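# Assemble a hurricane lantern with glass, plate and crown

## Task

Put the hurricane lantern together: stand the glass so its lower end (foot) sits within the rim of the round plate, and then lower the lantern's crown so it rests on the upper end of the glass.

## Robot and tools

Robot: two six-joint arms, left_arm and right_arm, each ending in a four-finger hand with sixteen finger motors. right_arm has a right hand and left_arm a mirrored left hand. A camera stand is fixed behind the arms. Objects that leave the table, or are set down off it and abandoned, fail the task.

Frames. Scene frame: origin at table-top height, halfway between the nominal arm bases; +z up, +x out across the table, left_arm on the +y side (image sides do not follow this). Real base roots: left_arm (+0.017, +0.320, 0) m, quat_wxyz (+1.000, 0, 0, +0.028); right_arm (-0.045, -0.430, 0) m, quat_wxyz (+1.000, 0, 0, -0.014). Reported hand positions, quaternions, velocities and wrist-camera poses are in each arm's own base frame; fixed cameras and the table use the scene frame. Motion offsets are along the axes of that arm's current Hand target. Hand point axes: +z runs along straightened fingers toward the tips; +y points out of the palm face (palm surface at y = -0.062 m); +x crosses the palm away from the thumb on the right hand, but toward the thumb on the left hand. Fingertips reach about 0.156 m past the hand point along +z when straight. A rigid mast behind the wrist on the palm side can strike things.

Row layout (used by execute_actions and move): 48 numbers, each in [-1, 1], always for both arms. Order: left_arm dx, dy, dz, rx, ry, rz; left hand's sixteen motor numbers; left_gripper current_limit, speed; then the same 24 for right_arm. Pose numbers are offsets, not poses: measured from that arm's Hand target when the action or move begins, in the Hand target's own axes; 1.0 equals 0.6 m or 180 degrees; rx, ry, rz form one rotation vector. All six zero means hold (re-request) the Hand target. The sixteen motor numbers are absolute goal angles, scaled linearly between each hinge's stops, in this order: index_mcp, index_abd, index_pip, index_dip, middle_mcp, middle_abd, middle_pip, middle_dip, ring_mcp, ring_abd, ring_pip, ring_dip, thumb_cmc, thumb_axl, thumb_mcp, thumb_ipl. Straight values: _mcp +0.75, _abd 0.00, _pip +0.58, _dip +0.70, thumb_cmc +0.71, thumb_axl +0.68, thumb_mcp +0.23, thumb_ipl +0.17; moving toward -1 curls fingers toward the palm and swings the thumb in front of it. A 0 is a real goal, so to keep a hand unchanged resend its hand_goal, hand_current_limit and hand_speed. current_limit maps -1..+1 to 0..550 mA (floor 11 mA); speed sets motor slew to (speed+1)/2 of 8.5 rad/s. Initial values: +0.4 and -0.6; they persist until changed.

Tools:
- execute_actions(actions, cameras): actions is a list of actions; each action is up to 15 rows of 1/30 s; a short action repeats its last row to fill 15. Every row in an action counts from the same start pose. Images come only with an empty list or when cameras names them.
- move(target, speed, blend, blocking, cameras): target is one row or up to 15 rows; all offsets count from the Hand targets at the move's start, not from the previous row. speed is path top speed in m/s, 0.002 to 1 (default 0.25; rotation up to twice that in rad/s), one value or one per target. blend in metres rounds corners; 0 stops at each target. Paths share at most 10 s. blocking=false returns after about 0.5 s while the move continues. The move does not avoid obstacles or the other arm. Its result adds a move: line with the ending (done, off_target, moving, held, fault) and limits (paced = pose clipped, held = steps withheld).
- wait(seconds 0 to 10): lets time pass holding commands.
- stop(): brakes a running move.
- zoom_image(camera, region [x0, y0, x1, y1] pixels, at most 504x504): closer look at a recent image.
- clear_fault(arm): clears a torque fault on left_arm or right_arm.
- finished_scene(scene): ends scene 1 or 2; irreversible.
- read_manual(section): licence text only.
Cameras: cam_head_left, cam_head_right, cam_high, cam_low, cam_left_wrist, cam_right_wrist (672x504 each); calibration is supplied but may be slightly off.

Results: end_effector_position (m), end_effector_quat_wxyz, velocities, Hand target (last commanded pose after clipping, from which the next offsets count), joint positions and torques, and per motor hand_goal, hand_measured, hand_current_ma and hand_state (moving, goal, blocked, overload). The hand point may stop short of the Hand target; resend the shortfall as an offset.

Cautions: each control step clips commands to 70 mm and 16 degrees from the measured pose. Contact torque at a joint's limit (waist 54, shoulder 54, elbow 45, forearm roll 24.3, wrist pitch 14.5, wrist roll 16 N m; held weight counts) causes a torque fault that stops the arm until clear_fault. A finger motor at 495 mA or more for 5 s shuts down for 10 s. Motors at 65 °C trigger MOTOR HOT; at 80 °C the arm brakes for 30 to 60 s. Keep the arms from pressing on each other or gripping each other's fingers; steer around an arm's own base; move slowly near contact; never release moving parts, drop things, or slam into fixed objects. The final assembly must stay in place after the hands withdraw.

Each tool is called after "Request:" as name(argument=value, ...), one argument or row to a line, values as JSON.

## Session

Request:
execute_actions(
  actions=[],
)

Scene clock: 0.00 s.
left_arm: end_effector_position=(+0.9599, +0.1594, +0.2345) hand_goal=(+0.754, +0.000, +0.576, +0.696, +0.754, +0.000, +0.576, +0.696, +0.754, +0.000, +0.576, +0.696, +0.714, +0.678, +0.226, +0.168) hand_measured=(+0.754, +0.000, +0.576, +0.696, +0.754, +0.000, +0.576, +0.696, +0.754, +0.000, +0.576, +0.696, +0.714, +0.678, +0.226, +0.168) hand_current_ma=(+0, +0, +0, +0, +0, +0, +0, +0, +0, +0, +0, +0, +0, +0, +0, +0) hand_state=(goal, goal, goal, goal, goal, goal, goal, goal, goal, goal, goal, goal, goal, goal, goal, goal) hand_current_limit=0.40 hand_speed=-0.60 end_effector_quat_wxyz=(-0.249, +0.653, +0.521, +0.489) | right_arm: end_effector_position=(+0.4151, +0.0797, +0.1283) hand_goal=(+0.754, +0.000, +0.576, +0.696, +0.754, +0.000, +0.576, +0.696, +0.754, +0.000, +0.576, +0.696, +0.714, +0.678, +0.226, +0.168) hand_measured=(+0.754, +0.000, +0.576, +0.696, +0.754, +0.000, +0.576, +0.696, +0.754, +0.000, +0.576, +0.696, +0.714, +0.678, +0.226, +0.168) hand_current_ma=(+0, +0, +0, +0, +0, +0, +0, +0, +0, +0, +0, +0, +0, +0, +0, +0) hand_state=(goal, goal, goal, goal, goal, goal, goal, goal, goal, goal, goal, goal, goal, goal, goal, goal) hand_current_limit=0.40 hand_speed=-0.60 end_effector_quat_wxyz=(+0.163, +0.078, +0.929, -0.322)
Joint positions: left_arm=[-0.008 -1.337 -2.186 1.509 -0.998 0.753] | right_arm=[0.446 -0.359 -0.515 -1.343 -0.761 1.895]
Joint velocities: within noise
Joint torques (N m): no reading
Hand target: left_arm +0.9599, +0.1594, +0.2345; -0.249, +0.653, +0.521, +0.489 | right_arm +0.4151, +0.0797, +0.1283; +0.163, +0.078, +0.929, -0.322
camera_calibration:
cam_left_wrist: T_world_to_cam=[[-0.588051, -0.118489, -0.800098, 0.740708], [-0.750741, -0.288134, 0.594446, 0.577978], [-0.300971, 0.950231, 0.0804834, 0.239099], [0, 0, 0, 1]] pos_world=[0.941448, 0.0271019, 0.229819]
cam_right_wrist: T_world_to_cam=[[0.882099, 0.466181, -0.0676497, -0.365389], [0.0712866, 0.00985129, 0.997407, -0.206983], [0.465639, -0.884634, -0.0245427, 0.00194796], [0, 0, 0, 1]] pos_world=[0.336157, 0.1741, 0.181776]

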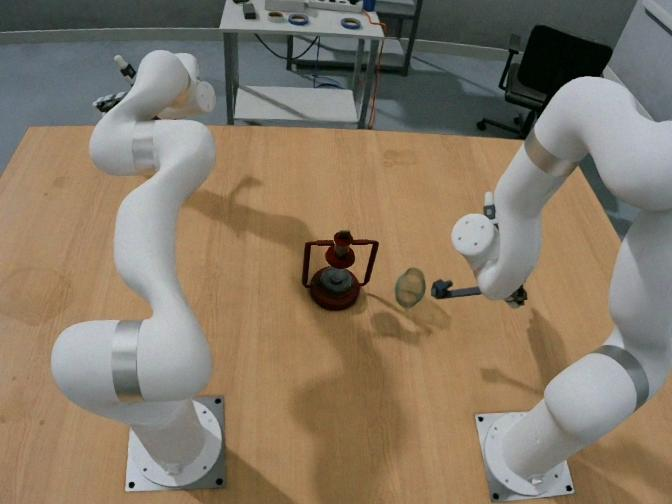

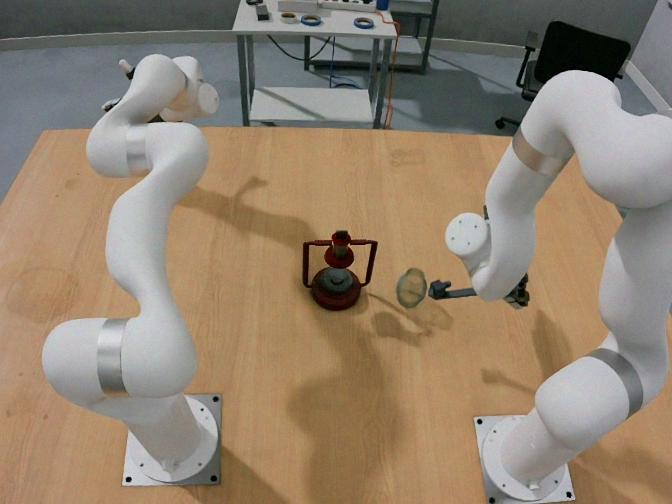

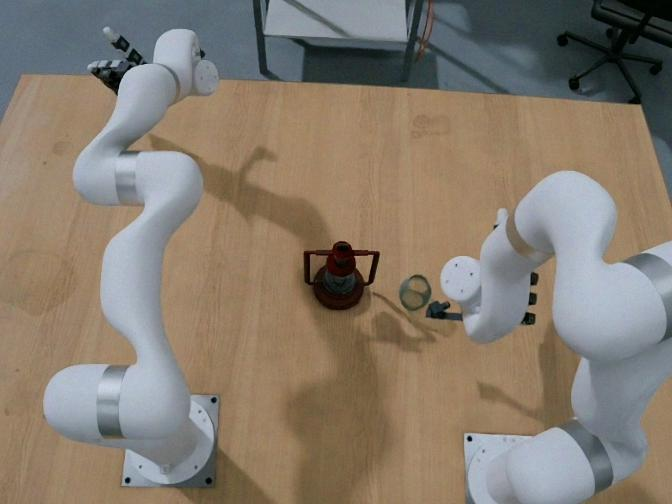

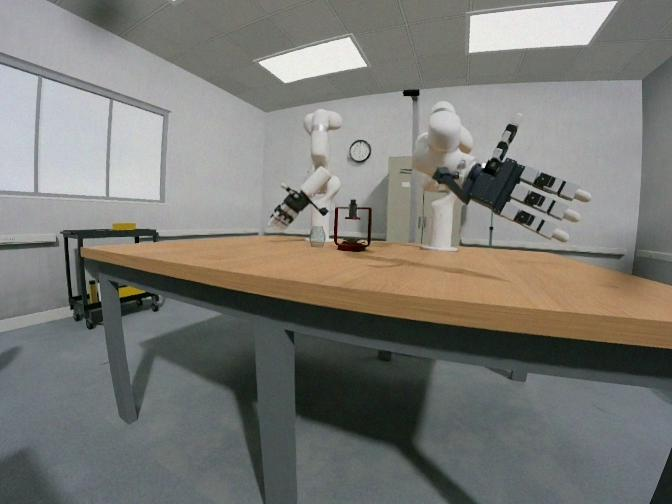

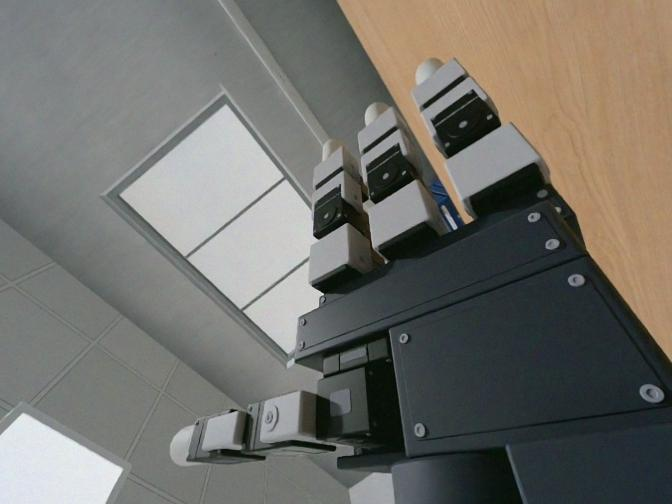

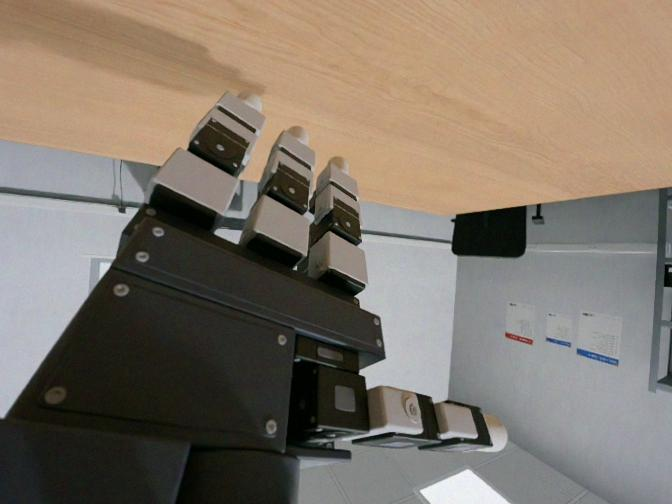

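Request:
zoom_image(
  camera="cam_head_left",
  region=[280, 210, 460, 330],
)

Request:
zoom_image(
  camera="cam_high",
  region=[280, 220, 460, 340],
)

Request:
zoom_image(
  camera="cam_low",
  region=[295, 180, 395, 260],
)

Request:
zoom_image(
  camera="cam_head_right",
  region=[280, 210, 460, 330],
)

Scaled by 2.800.

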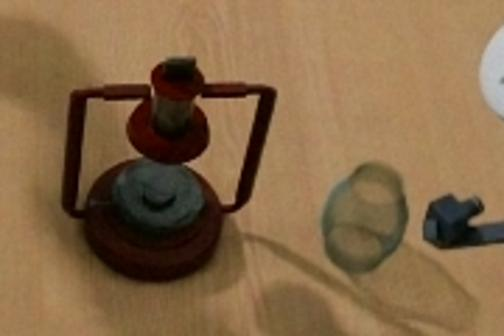

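Scaled by 2.800.

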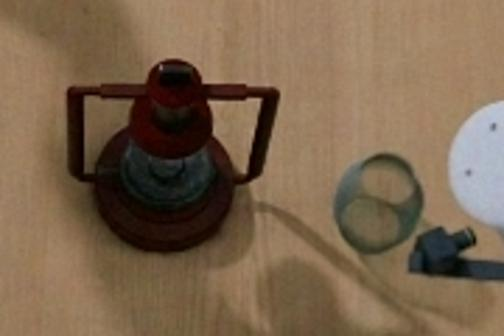

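Scaled by 5.040.

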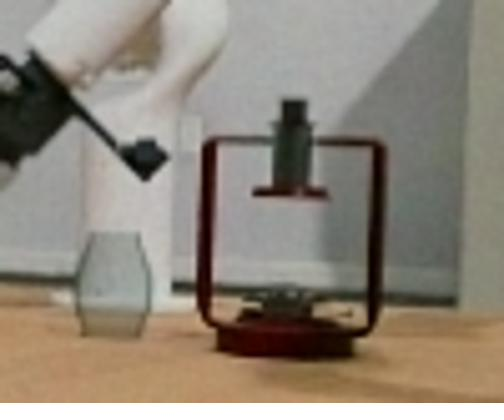

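Scaled by 2.800.

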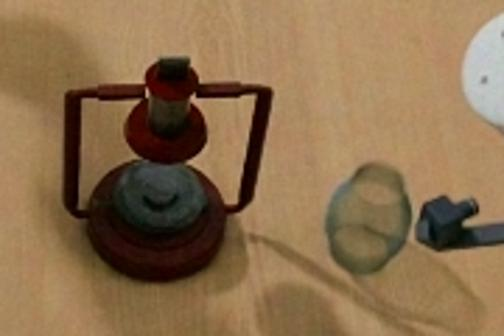

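Request:
zoom_image(
  camera="cam_low",
  region=[300, 215, 340, 255],
)

Request:
zoom_image(
  camera="cam_low",
  region=[325, 190, 385, 255],
)

Request:
zoom_image(
  camera="cam_head_left",
  region=[385, 255, 445, 315],
)

Request:
zoom_image(
  camera="cam_high",
  region=[385, 260, 445, 320],
)

Request:
zoom_image(
  camera="cam_high",
  region=[295, 230, 385, 320],
)

Scaled by 12.600.

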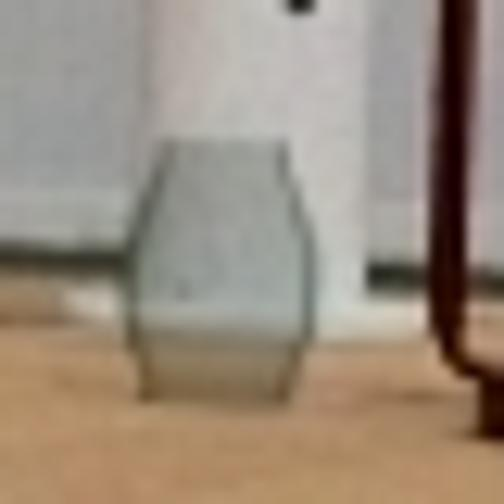

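Scaled by 7.754.

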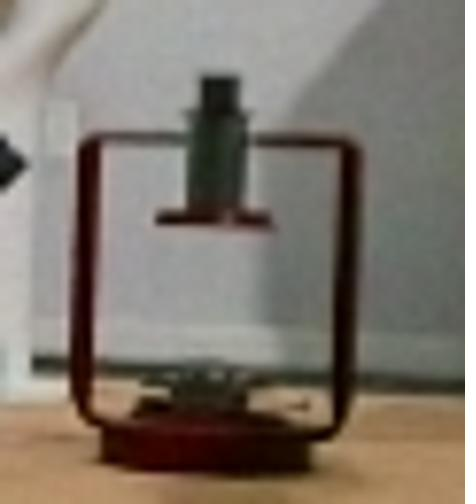

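Scaled by 8.400.

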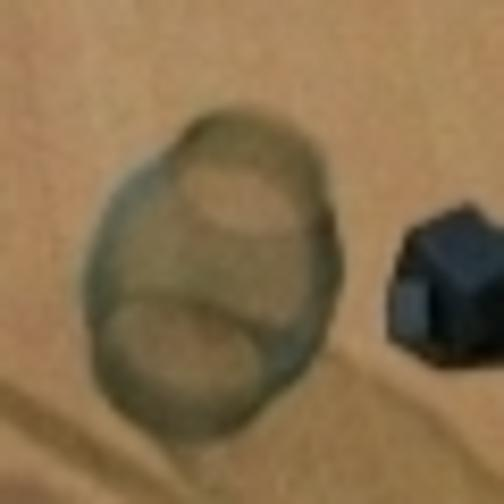

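Scaled by 8.400.

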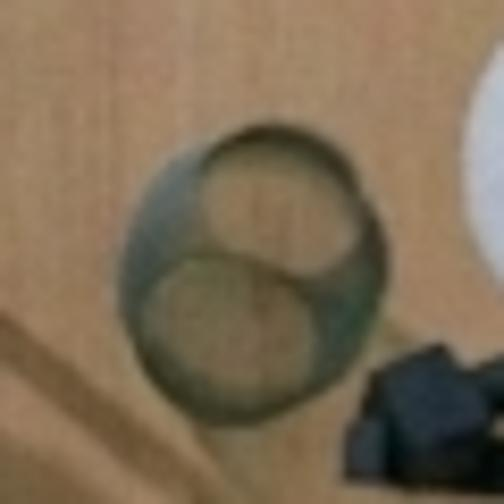

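Scaled by 5.600.

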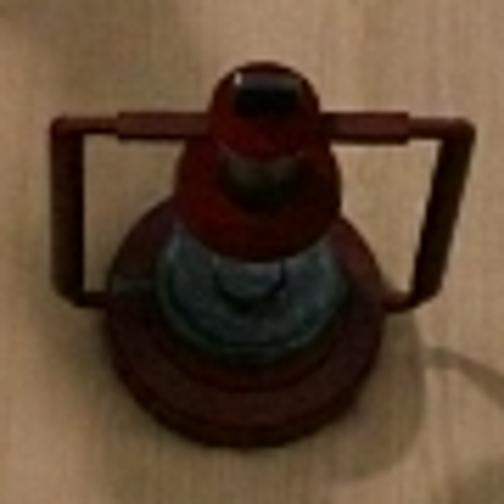

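Request:
zoom_image(
  camera="cam_head_left",
  region=[295, 225, 385, 315],
)

Request:
zoom_image(
  camera="cam_head_right",
  region=[295, 225, 385, 315],
)

Scaled by 5.600.

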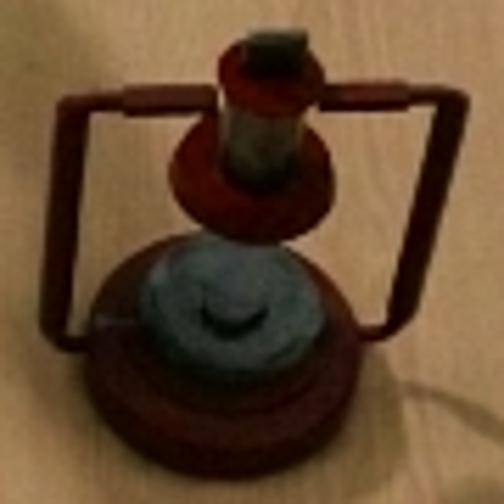

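Scaled by 5.600.

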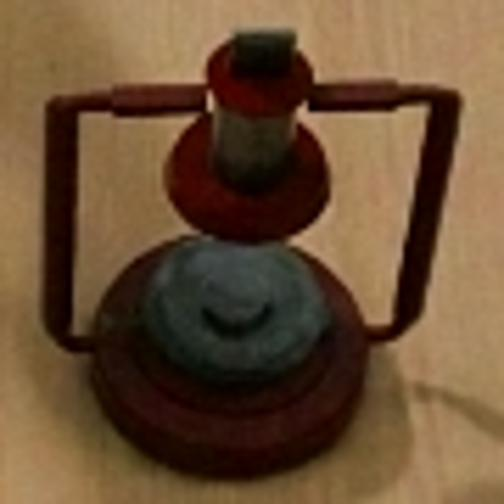

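Request:
move(
  target=[
    [-0.0357,-0.0843,-0.1732,0,0,0,0.626,0,0.308,-0.709,0.754,0,0.576,0.696,0.754,0,0.576,0.696,-0.571,0.678,0.253,-0.854,0.4,-0.6,-0.0405,-0.2514,-0.2632,0,0,0,0.716,0,0.175,0.085,0.786,0,-0.145,0.11,1.0,0,-0.81,-0.609,-0.56,0.678,0.11,-0.68,0.4,-0.6],
    [-0.107,-0.253,-0.5196,-0.4622,0.5131,0.4849,0.626,0,0.308,-0.709,0.754,0,0.576,0.696,0.754,0,0.576,0.696,-0.571,0.678,0.253,-0.854,0.4,-0.6,0.0603,-0.2407,-0.297,-0.428,0.5687,0.459,0.716,0,0.175,0.085,0.786,0,-0.145,0.11,1.0,0,-0.81,-0.609,-0.56,0.678,0.11,-0.68,0.4,-0.6],
  ],
  speed=0.22,
  blend=[0.03,0],
  cameras=["cam_head_left","cam_low"],
)

Scene clock: 228.27 s.
left_arm: end_effector_position=(+0.7027, -0.0788, +0.2725) hand_goal=(+0.626, +0.000, +0.308, -0.708, +0.754, +0.000, +0.576, +0.696, +0.754, +0.000, +0.576, +0.696, -0.570, +0.678, +0.254, -0.854) hand_measured=(+0.618, +0.000, +0.308, -0.706, +0.748, -0.002, +0.576, +0.696, +0.746, -0.002, +0.576, +0.696, -0.572, +0.678, +0.254, -0.852) hand_current_ma=(-35, -3, +3, +11, -31, -6, +1, +0, -40, -6, +1, +0, -13, -4, -2, +11) hand_state=(goal, goal, goal, goal, goal, goal, goal, goal, goal, goal, goal, goal, goal, goal, goal, goal) hand_current_limit=0.40 hand_speed=-0.60 end_effector_quat_wxyz=(+0.294, -0.293, +0.645, -0.642) | right_arm: end_effector_position=(+0.3003, +0.0796, +0.3301) hand_goal=(+0.716, +0.000, +0.176, +0.086, +0.786, +0.000, -0.144, +0.110, +1.000, +0.000, -0.810, -0.608, -0.560, +0.678, +0.110, -0.680) hand_measured=(+0.716, +0.000, +0.178, +0.088, +0.786, +0.000, -0.140, +0.114, +0.998, +0.000, -0.806, -0.606, -0.554, +0.678, +0.108, -0.678) hand_current_ma=(+0, +0, +2, +2, +0, +0, +3, +3, -1, +0, +4, +2, +6, +0, -1, +2) hand_state=(goal, goal, goal, goal, goal, goal, goal, goal, goal, goal, goal, goal, goal, goal, goal, goal) hand_current_limit=0.40 hand_speed=-0.60 end_effector_quat_wxyz=(-0.360, +0.638, +0.445, +0.516)
Joint positions: left_arm=[0.148 -0.648 -1.104 4.058 -1.278 1.217] | right_arm=[-0.539 0.351 -0.056 1.317 -1.45 0.402]
Joint torques (N m): left_arm=[-0.86 40.08 -12.77 -0.09 -0.91 -0.13] | right_arm=[0.11 6.98 -15.86 1.39 -2.56 0.15]
Hand target: left_arm +0.7027, -0.0788, +0.2725; +0.294, -0.293, +0.645, -0.642 | right_arm +0.3003, +0.0796, +0.3301; -0.360, +0.638, +0.445, +0.516
Off the commanded pose: left_arm 0.000 m, 0 deg | right_arm 0.000 m, 0 deg.
move: done
Images, in order (width x height): cam_head_left 672x504, cam_low 672x504.

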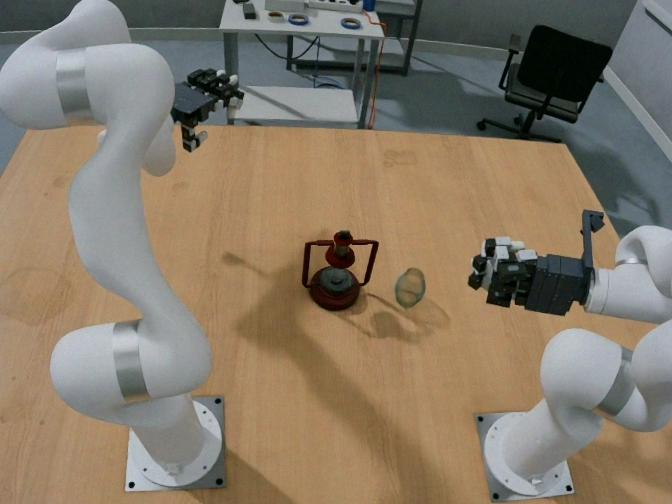

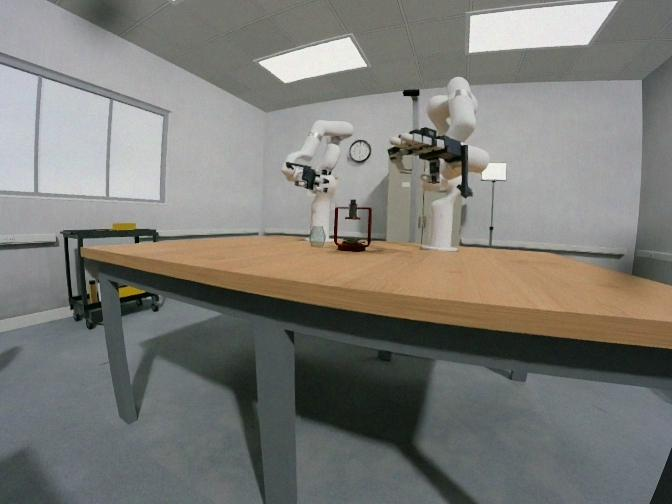

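Request:
move(
  target=[0.7107,-0.0792,-0.0772,0,0,0,0.626,0,0.308,-0.709,0.754,0,0.576,0.696,0.754,0,0.576,0.696,-0.571,0.678,0.253,-0.854,0.4,-0.6,-0.3017,0.0045,0.2648,0,0,0,0.716,0,0.175,0.085,0.786,0,-0.145,0.11,1.0,0,-0.81,-0.609,-0.56,0.678,0.11,-0.68,0.2,-0.95],
  speed=0.2,
  cameras=["all"],
)

Scene clock: 241.47 s.
left_arm: end_effector_position=(+0.3882, -0.3706, +0.3191) hand_goal=(+0.626, +0.000, +0.308, -0.708, +0.754, +0.000, +0.576, +0.696, +0.754, +0.000, +0.576, +0.696, -0.570, +0.678, +0.254, -0.854) hand_measured=(+0.618, +0.000, +0.308, -0.706, +0.748, -0.002, +0.576, +0.696, +0.746, -0.002, +0.576, +0.696, -0.572, +0.678, +0.254, -0.852) hand_current_ma=(-36, -3, +3, +11, -31, -6, +1, +0, -41, -6, +1, +0, -9, -4, -2, +11) hand_state=(goal, goal, goal, goal, goal, goal, goal, goal, goal, goal, goal, goal, goal, goal, goal, goal) hand_current_limit=0.40 hand_speed=-0.60 end_effector_quat_wxyz=(+0.294, -0.293, +0.645, -0.642) | right_arm: end_effector_position=(+0.3434, +0.1890, +0.1199) hand_goal=(+0.716, +0.000, +0.176, +0.086, +0.786, +0.000, -0.144, +0.110, +1.000, +0.000, -0.810, -0.608, -0.560, +0.678, +0.110, -0.680) hand_measured=(+0.716, +0.002, +0.178, +0.088, +0.786, +0.000, -0.140, +0.114, +0.998, +0.000, -0.806, -0.606, -0.554, +0.678, +0.108, -0.678) hand_current_ma=(+0, +1, +2, +2, +0, +0, +3, +3, -1, +0, +3, +2, +7, +0, -1, +2) hand_state=(goal, goal, goal, goal, goal, goal, goal, goal, goal, goal, goal, goal, goal, goal, goal, goal) hand_current_limit=0.20 hand_speed=-0.95 end_effector_quat_wxyz=(-0.360, +0.638, +0.445, +0.516)
Joint positions: left_arm=[-0.724 -0.073 -0.426 3.132 -1.216 1.577] | right_arm=[0.109 -0.82 -0.274 2.073 -1.619 -0.484]
Joint torques (N m): left_arm=[-0.55 21.15 -13.3 -0.2 -0.93 0] | right_arm=[0.7 28.05 0.02 0.33 -2.63 -0.29]
Hand target: left_arm +0.3882, -0.3706, +0.3191; +0.294, -0.293, +0.645, -0.642 | right_arm +0.3434, +0.1890, +0.1199; -0.360, +0.638, +0.445, +0.516
Off the commanded pose: left_arm 0.000 m, 0 deg | right_arm 0.000 m, 0 deg.
move: done
camera_calibration:
cam_left_wrist: T_world_to_cam=[[0.493958, 0.57312, 0.653865, -0.218292], [-0.853458, 0.175865, 0.490592, 0.190817], [0.166176, -0.800378, 0.576004, -0.424357], [0, 0, 0, 1]] pos_world=[0.341199, -0.248097, 0.293552]
cam_right_wrist: T_world_to_cam=[[0.521681, -0.384896, -0.761383, 0.014175], [-0.788094, -0.559204, -0.257293, 0.358481], [-0.326737, 0.734266, -0.59506, 0.1664], [0, 0, 0, 1]] pos_world=[0.329491, 0.083738, 0.202045]

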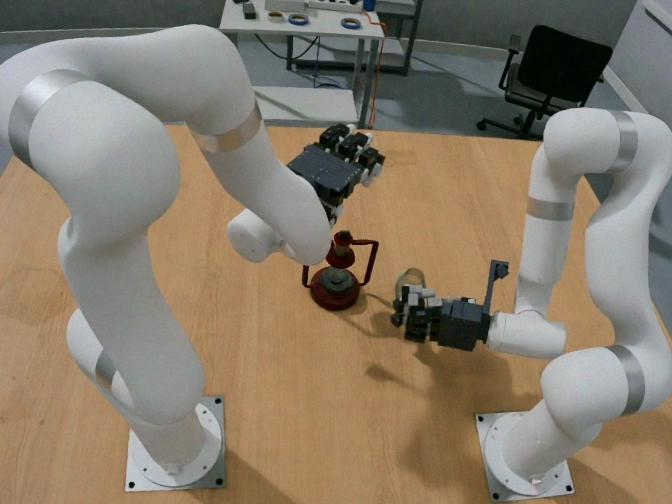

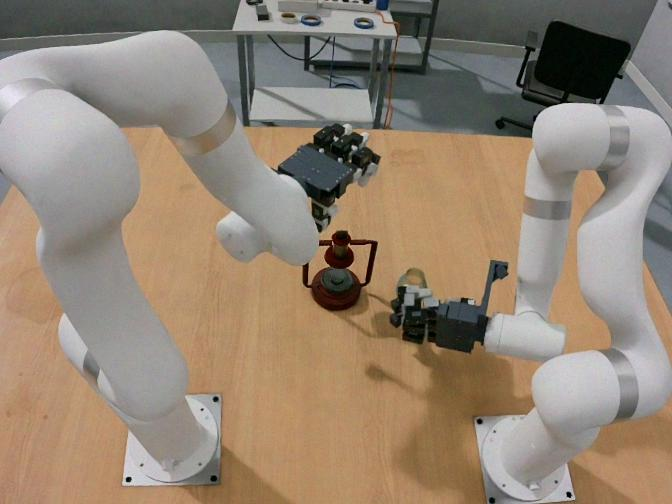

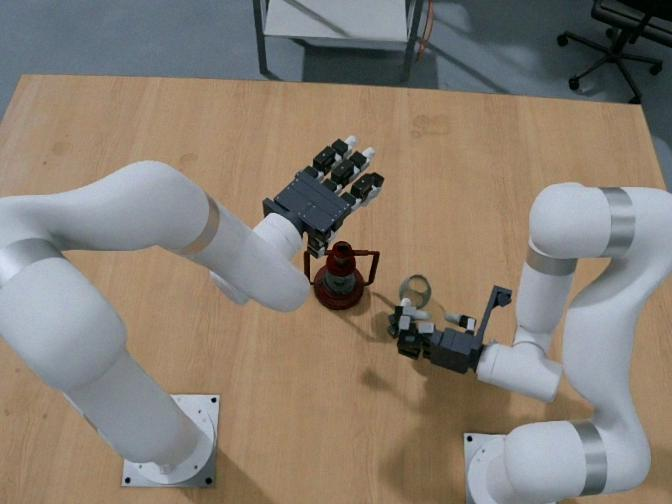

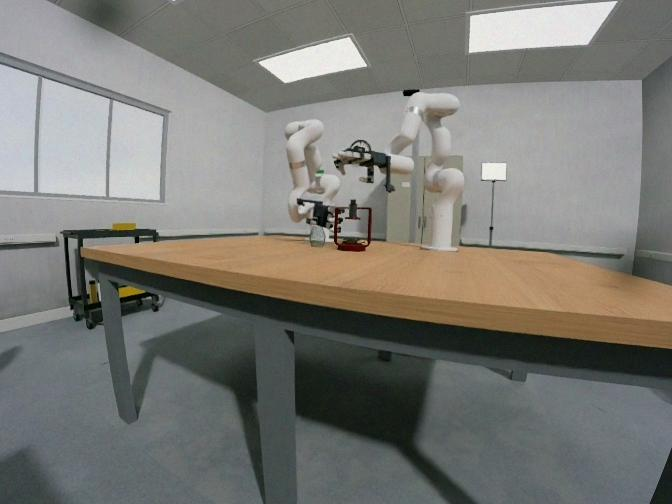

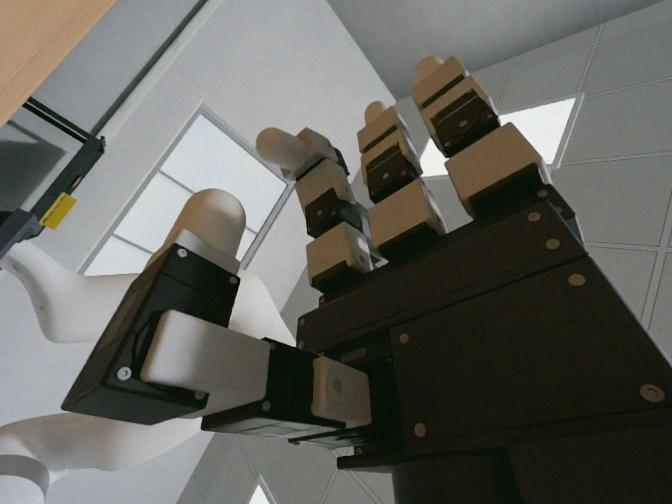

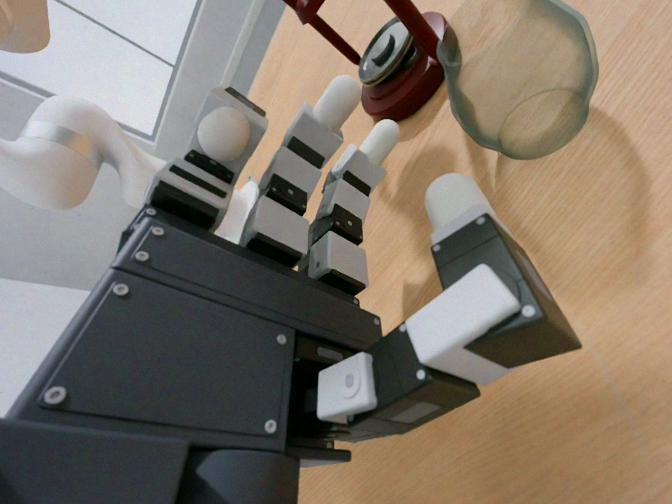

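Request:
zoom_image(
  camera="cam_right_wrist",
  region=[420, 0, 620, 180],
)

Request:
zoom_image(
  camera="cam_high",
  region=[370, 260, 470, 360],
)

Request:
zoom_image(
  camera="cam_low",
  region=[290, 180, 390, 260],
)

Scaled by 2.520.

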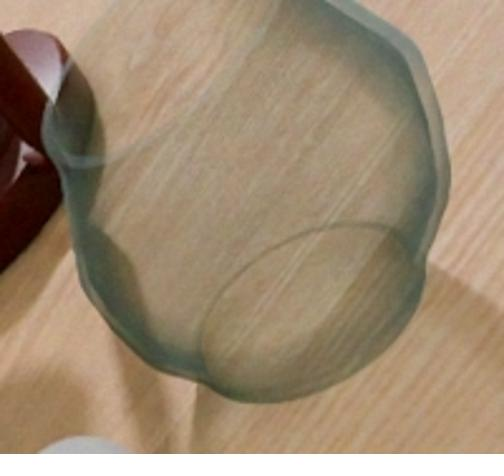

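Scaled by 5.040.

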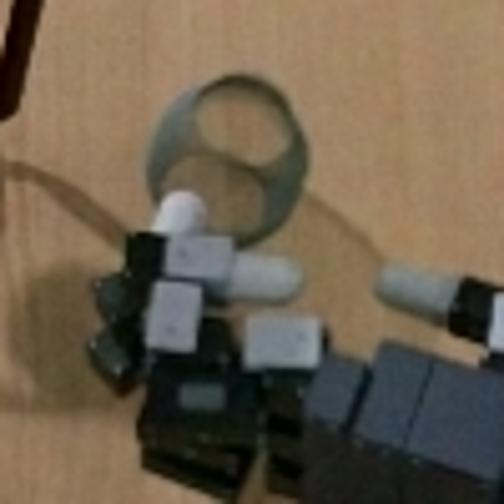

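Scaled by 5.040.

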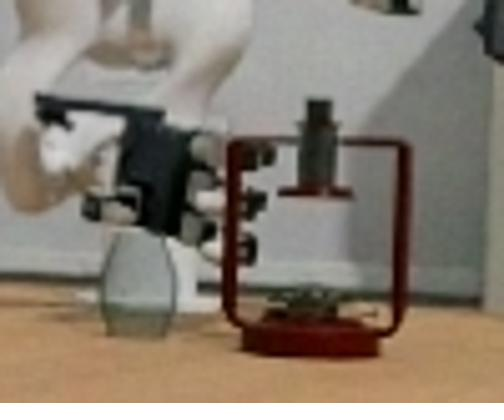

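Request:
move(
  target=[
    [0,0,0,0,0,0,0.626,0,0.308,-0.709,0.754,0,0.576,0.696,0.754,0,0.576,0.696,-0.571,0.678,0.253,-0.854,0.4,-0.6,-0.087,-0.0125,0.0072,0,0,0,0.716,0,0.175,0.085,0.786,0,-0.145,0.11,1.0,0,-0.81,-0.609,-0.56,0.678,0.11,-0.68,0.2,-0.95],
    [0,0,0,0,0,0,0.626,0,0.308,-0.709,0.754,0,0.576,0.696,0.754,0,0.576,0.696,-0.571,0.678,0.253,-0.854,0.4,-0.6,-0.081,0.06,0.036,0,0,0,0.716,0,0.175,0.085,0.786,0,-0.145,0.11,1.0,0,-0.81,-0.609,-0.56,0.678,0.11,-0.68,0.2,-0.95],
  ],
  speed=[0.1,0.05],
  cameras=["cam_right_wrist","cam_high","cam_low"],
)

Scene clock: 286.47 s.
left_arm: end_effector_position=(+0.3882, -0.3706, +0.3191) hand_goal=(+0.626, +0.000, +0.308, -0.708, +0.754, +0.000, +0.576, +0.696, +0.754, +0.000, +0.576, +0.696, -0.570, +0.678, +0.254, -0.854) hand_measured=(+0.618, +0.000, +0.308, -0.706, +0.748, -0.002, +0.576, +0.696, +0.746, -0.002, +0.576, +0.696, -0.572, +0.678, +0.254, -0.852) hand_current_ma=(-36, -3, +3, +11, -31, -6, +1, +0, -41, -6, +1, +0, -9, -4, -2, +11) hand_state=(goal, goal, goal, goal, goal, goal, goal, goal, goal, goal, goal, goal, goal, goal, goal, goal) hand_current_limit=0.40 hand_speed=-0.60 end_effector_quat_wxyz=(+0.294, -0.293, +0.645, -0.642) | right_arm: end_effector_position=(+0.3810, +0.1868, +0.0679) hand_goal=(+0.716, +0.000, +0.176, +0.086, +0.786, +0.000, -0.144, +0.110, +1.000, +0.000, -0.810, -0.608, -0.560, +0.678, +0.110, -0.680) hand_measured=(+0.716, +0.002, +0.178, +0.088, +0.786, +0.000, -0.140, +0.112, +0.998, +0.000, -0.806, -0.606, -0.554, +0.678, +0.108, -0.678) hand_current_ma=(+0, +1, +2, +2, +0, +0, +3, +1, -1, +0, +3, +2, +7, +0, -1, +2) hand_state=(goal, goal, goal, goal, goal, goal, goal, goal, goal, goal, goal, goal, goal, goal, goal, goal) hand_current_limit=0.20 hand_speed=-0.95 end_effector_quat_wxyz=(-0.360, +0.638, +0.445, +0.516)
Joint positions: left_arm=[-0.724 -0.073 -0.426 3.132 -1.216 1.577] | right_arm=[0.082 -0.993 -0.437 2.049 -1.611 -0.5]
Joint torques (N m): left_arm=[-1.28 21.14 -12.51 -0.12 -1.05 0.03] | right_arm=[-0.21 36.76 -0.65 -1.12 -2.02 0.18]
Hand target: left_arm +0.3882, -0.3706, +0.3191; +0.294, -0.293, +0.645, -0.642 | right_arm +0.3810, +0.1868, +0.0679; -0.360, +0.638, +0.445, +0.516
Off the commanded pose: left_arm 0.000 m, 0 deg | right_arm 0.000 m, 0 deg.
move: done
camera_calibration:
cam_right_wrist: T_world_to_cam=[[0.521681, -0.384896, -0.761383, -0.0458404], [-0.788094, -0.559204, -0.257293, 0.37356], [-0.326737, 0.734266, -0.59506, 0.149284], [0, 0, 0, 1]] pos_world=[0.367091, 0.081638, 0.150045]
Images, in order (width x height): cam_high 672x504, cam_low 672x504, cam_right_wrist 672x504.

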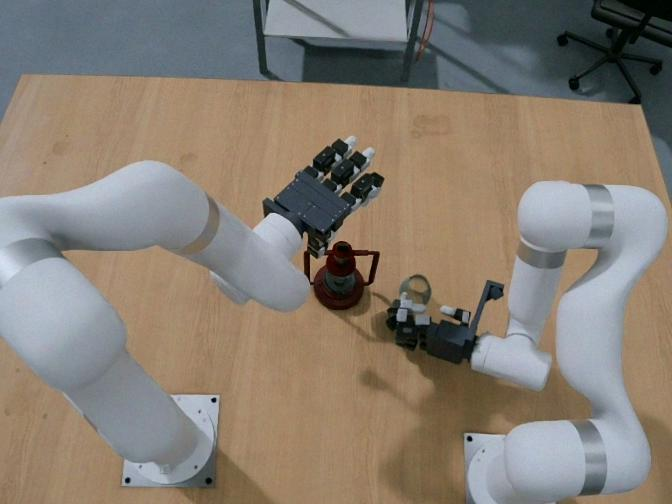

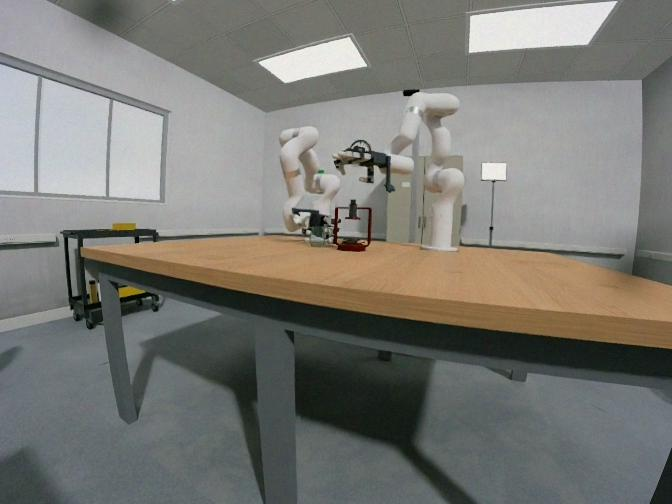

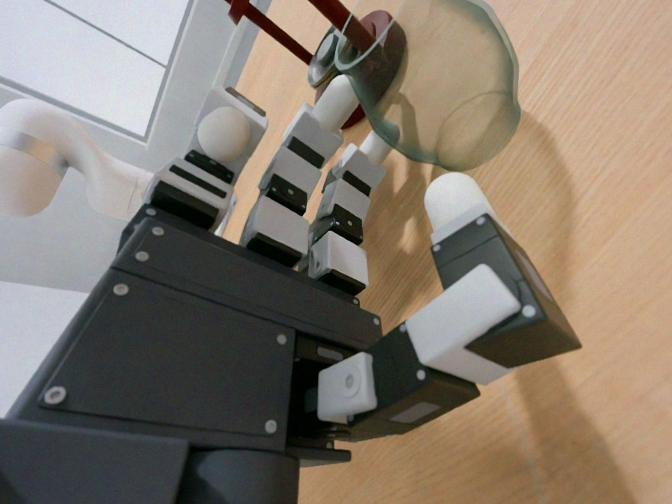

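Request:
zoom_image(
  camera="cam_right_wrist",
  region=[330, 0, 540, 190],
)

Request:
zoom_image(
  camera="cam_high",
  region=[370, 260, 470, 360],
)

Request:
zoom_image(
  camera="cam_low",
  region=[290, 180, 390, 260],
)

Scaled by 2.400.

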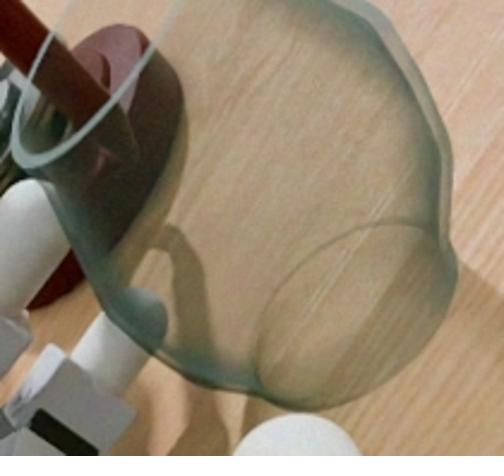

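Scaled by 5.040.

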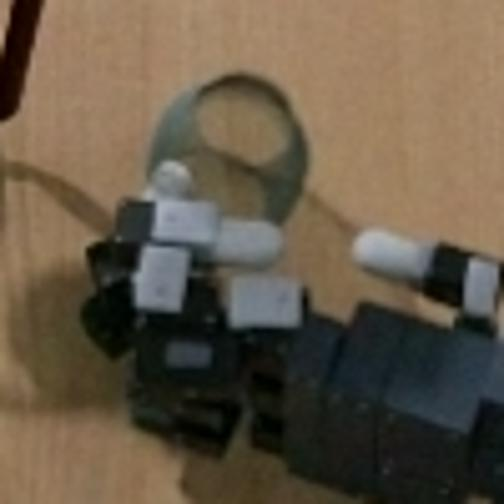

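Scaled by 5.040.

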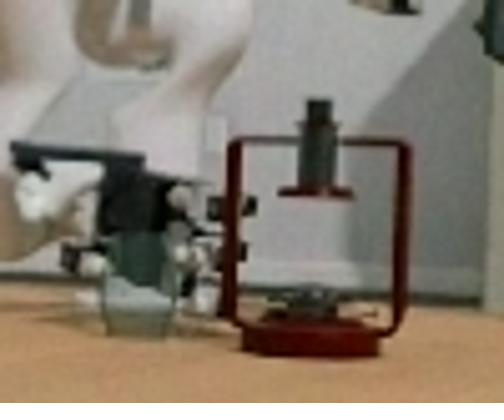

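Request:
move(
  target=[0,0,0,0,0,0,0.626,0,0.308,-0.709,0.754,0,0.576,0.696,0.754,0,0.576,0.696,-0.571,0.678,0.253,-0.854,0.4,-0.6,0.006,0.0753,0.0282,0,0,0,0.716,0,0.175,0.085,0.786,0,-0.145,0.11,1.0,0,-0.81,-0.609,-0.56,0.678,0.11,-0.68,0.2,-0.95],
  speed=0.04,
  cameras=["cam_right_wrist","cam_high","cam_low"],
)

Request:
zoom_image(
  camera="cam_high",
  region=[370, 260, 470, 360],
)

Request:
zoom_image(
  camera="cam_low",
  region=[290, 210, 340, 260],
)

Scene clock: 305.17 s.
left_arm: end_effector_position=(+0.3882, -0.3706, +0.3191) hand_goal=(+0.626, +0.000, +0.308, -0.708, +0.754, +0.000, +0.576, +0.696, +0.754, +0.000, +0.576, +0.696, -0.570, +0.678, +0.254, -0.854) hand_measured=(+0.618, +0.000, +0.308, -0.706, +0.748, -0.002, +0.576, +0.696, +0.746, -0.002, +0.576, +0.696, -0.572, +0.678, +0.254, -0.852) hand_current_ma=(-36, -3, +3, +11, -31, -6, +1, +0, -41, -6, +1, +0, -9, -4, -2, +11) hand_state=(goal, goal, goal, goal, goal, goal, goal, goal, goal, goal, goal, goal, goal, goal, goal, goal) hand_current_limit=0.40 hand_speed=-0.60 end_effector_quat_wxyz=(+0.294, -0.293, +0.645, -0.642) | right_arm: end_effector_position=(+0.4293, +0.1874, +0.0679) hand_goal=(+0.716, +0.000, +0.176, +0.086, +0.786, +0.000, -0.144, +0.110, +1.000, +0.000, -0.810, -0.608, -0.560, +0.678, +0.110, -0.680) hand_measured=(+0.716, +0.002, +0.178, +0.088, +0.788, +0.000, -0.140, +0.112, +0.998, +0.000, -0.806, -0.606, -0.554, +0.678, +0.108, -0.678) hand_current_ma=(+0, +1, +2, +2, +1, +0, +3, +1, -1, +0, +3, +2, +7, +0, -1, +2) hand_state=(goal, goal, goal, goal, goal, goal, goal, goal, goal, goal, goal, goal, goal, goal, goal, goal) hand_current_limit=0.20 hand_speed=-0.95 end_effector_quat_wxyz=(-0.360, +0.638, +0.445, +0.516)
Joint positions: left_arm=[-0.724 -0.073 -0.426 3.132 -1.216 1.577] | right_arm=[0.07 -0.967 -0.532 2.04 -1.55 -0.394]
Joint torques (N m): left_arm=[-0.25 20.21 -12.58 0.06 -1.02 0.17] | right_arm=[-0.24 37.79 -2.11 -0.28 -2 0.08]
Hand target: left_arm +0.3882, -0.3706, +0.3191; +0.294, -0.293, +0.645, -0.642 | right_arm +0.4294, +0.1874, +0.0679; -0.360, +0.638, +0.445, +0.516
Off the commanded pose: left_arm 0.000 m, 0 deg | right_arm 0.000 m, 0 deg.
move: done
camera_calibration:
cam_right_wrist: T_world_to_cam=[[0.521681, -0.384896, -0.761383, -0.070935], [-0.788094, -0.559204, -0.257293, 0.412014], [-0.326737, 0.734266, -0.59506, 0.164598], [0, 0, 0, 1]] pos_world=[0.415491, 0.082238, 0.149945]
Images, in order (width x height): cam_high 672x504, cam_low 672x504, cam_right_wrist 672x504.

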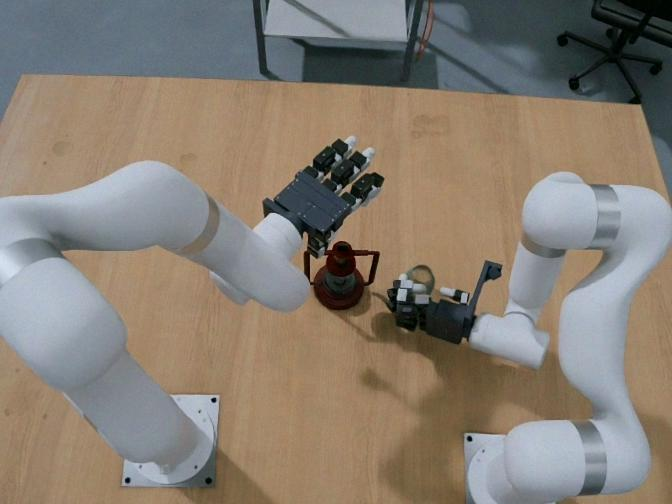

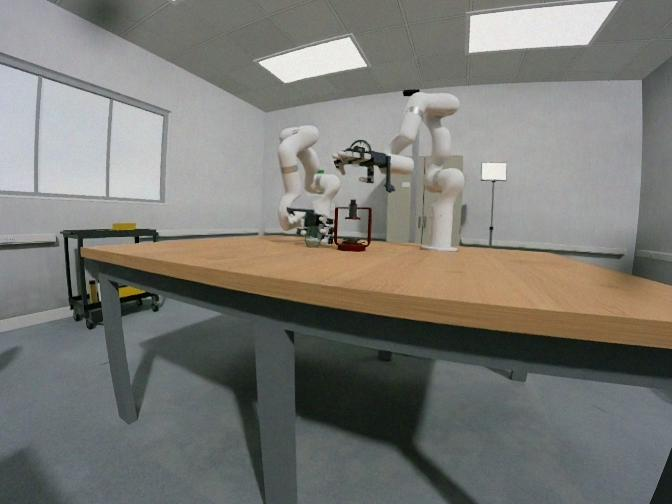

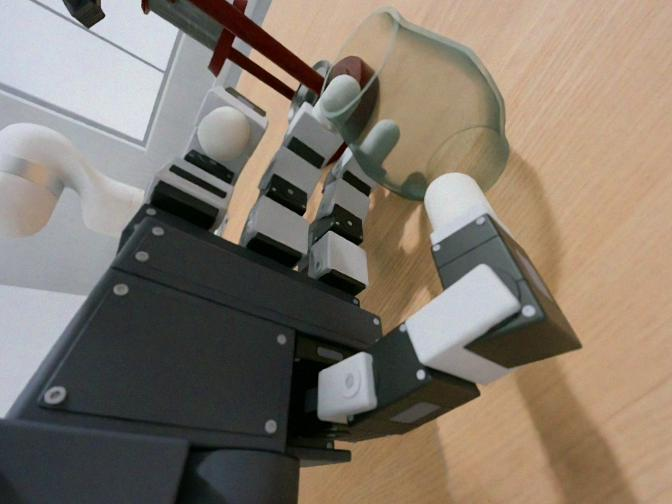

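Scaled by 5.040.

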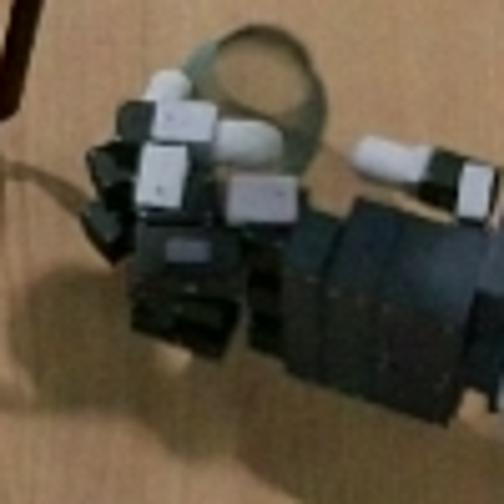

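Scaled by 10.080.

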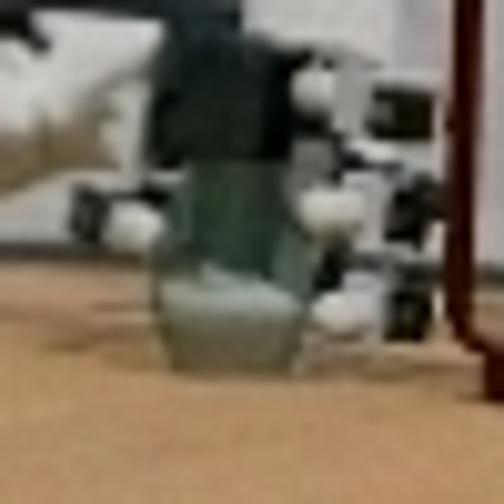

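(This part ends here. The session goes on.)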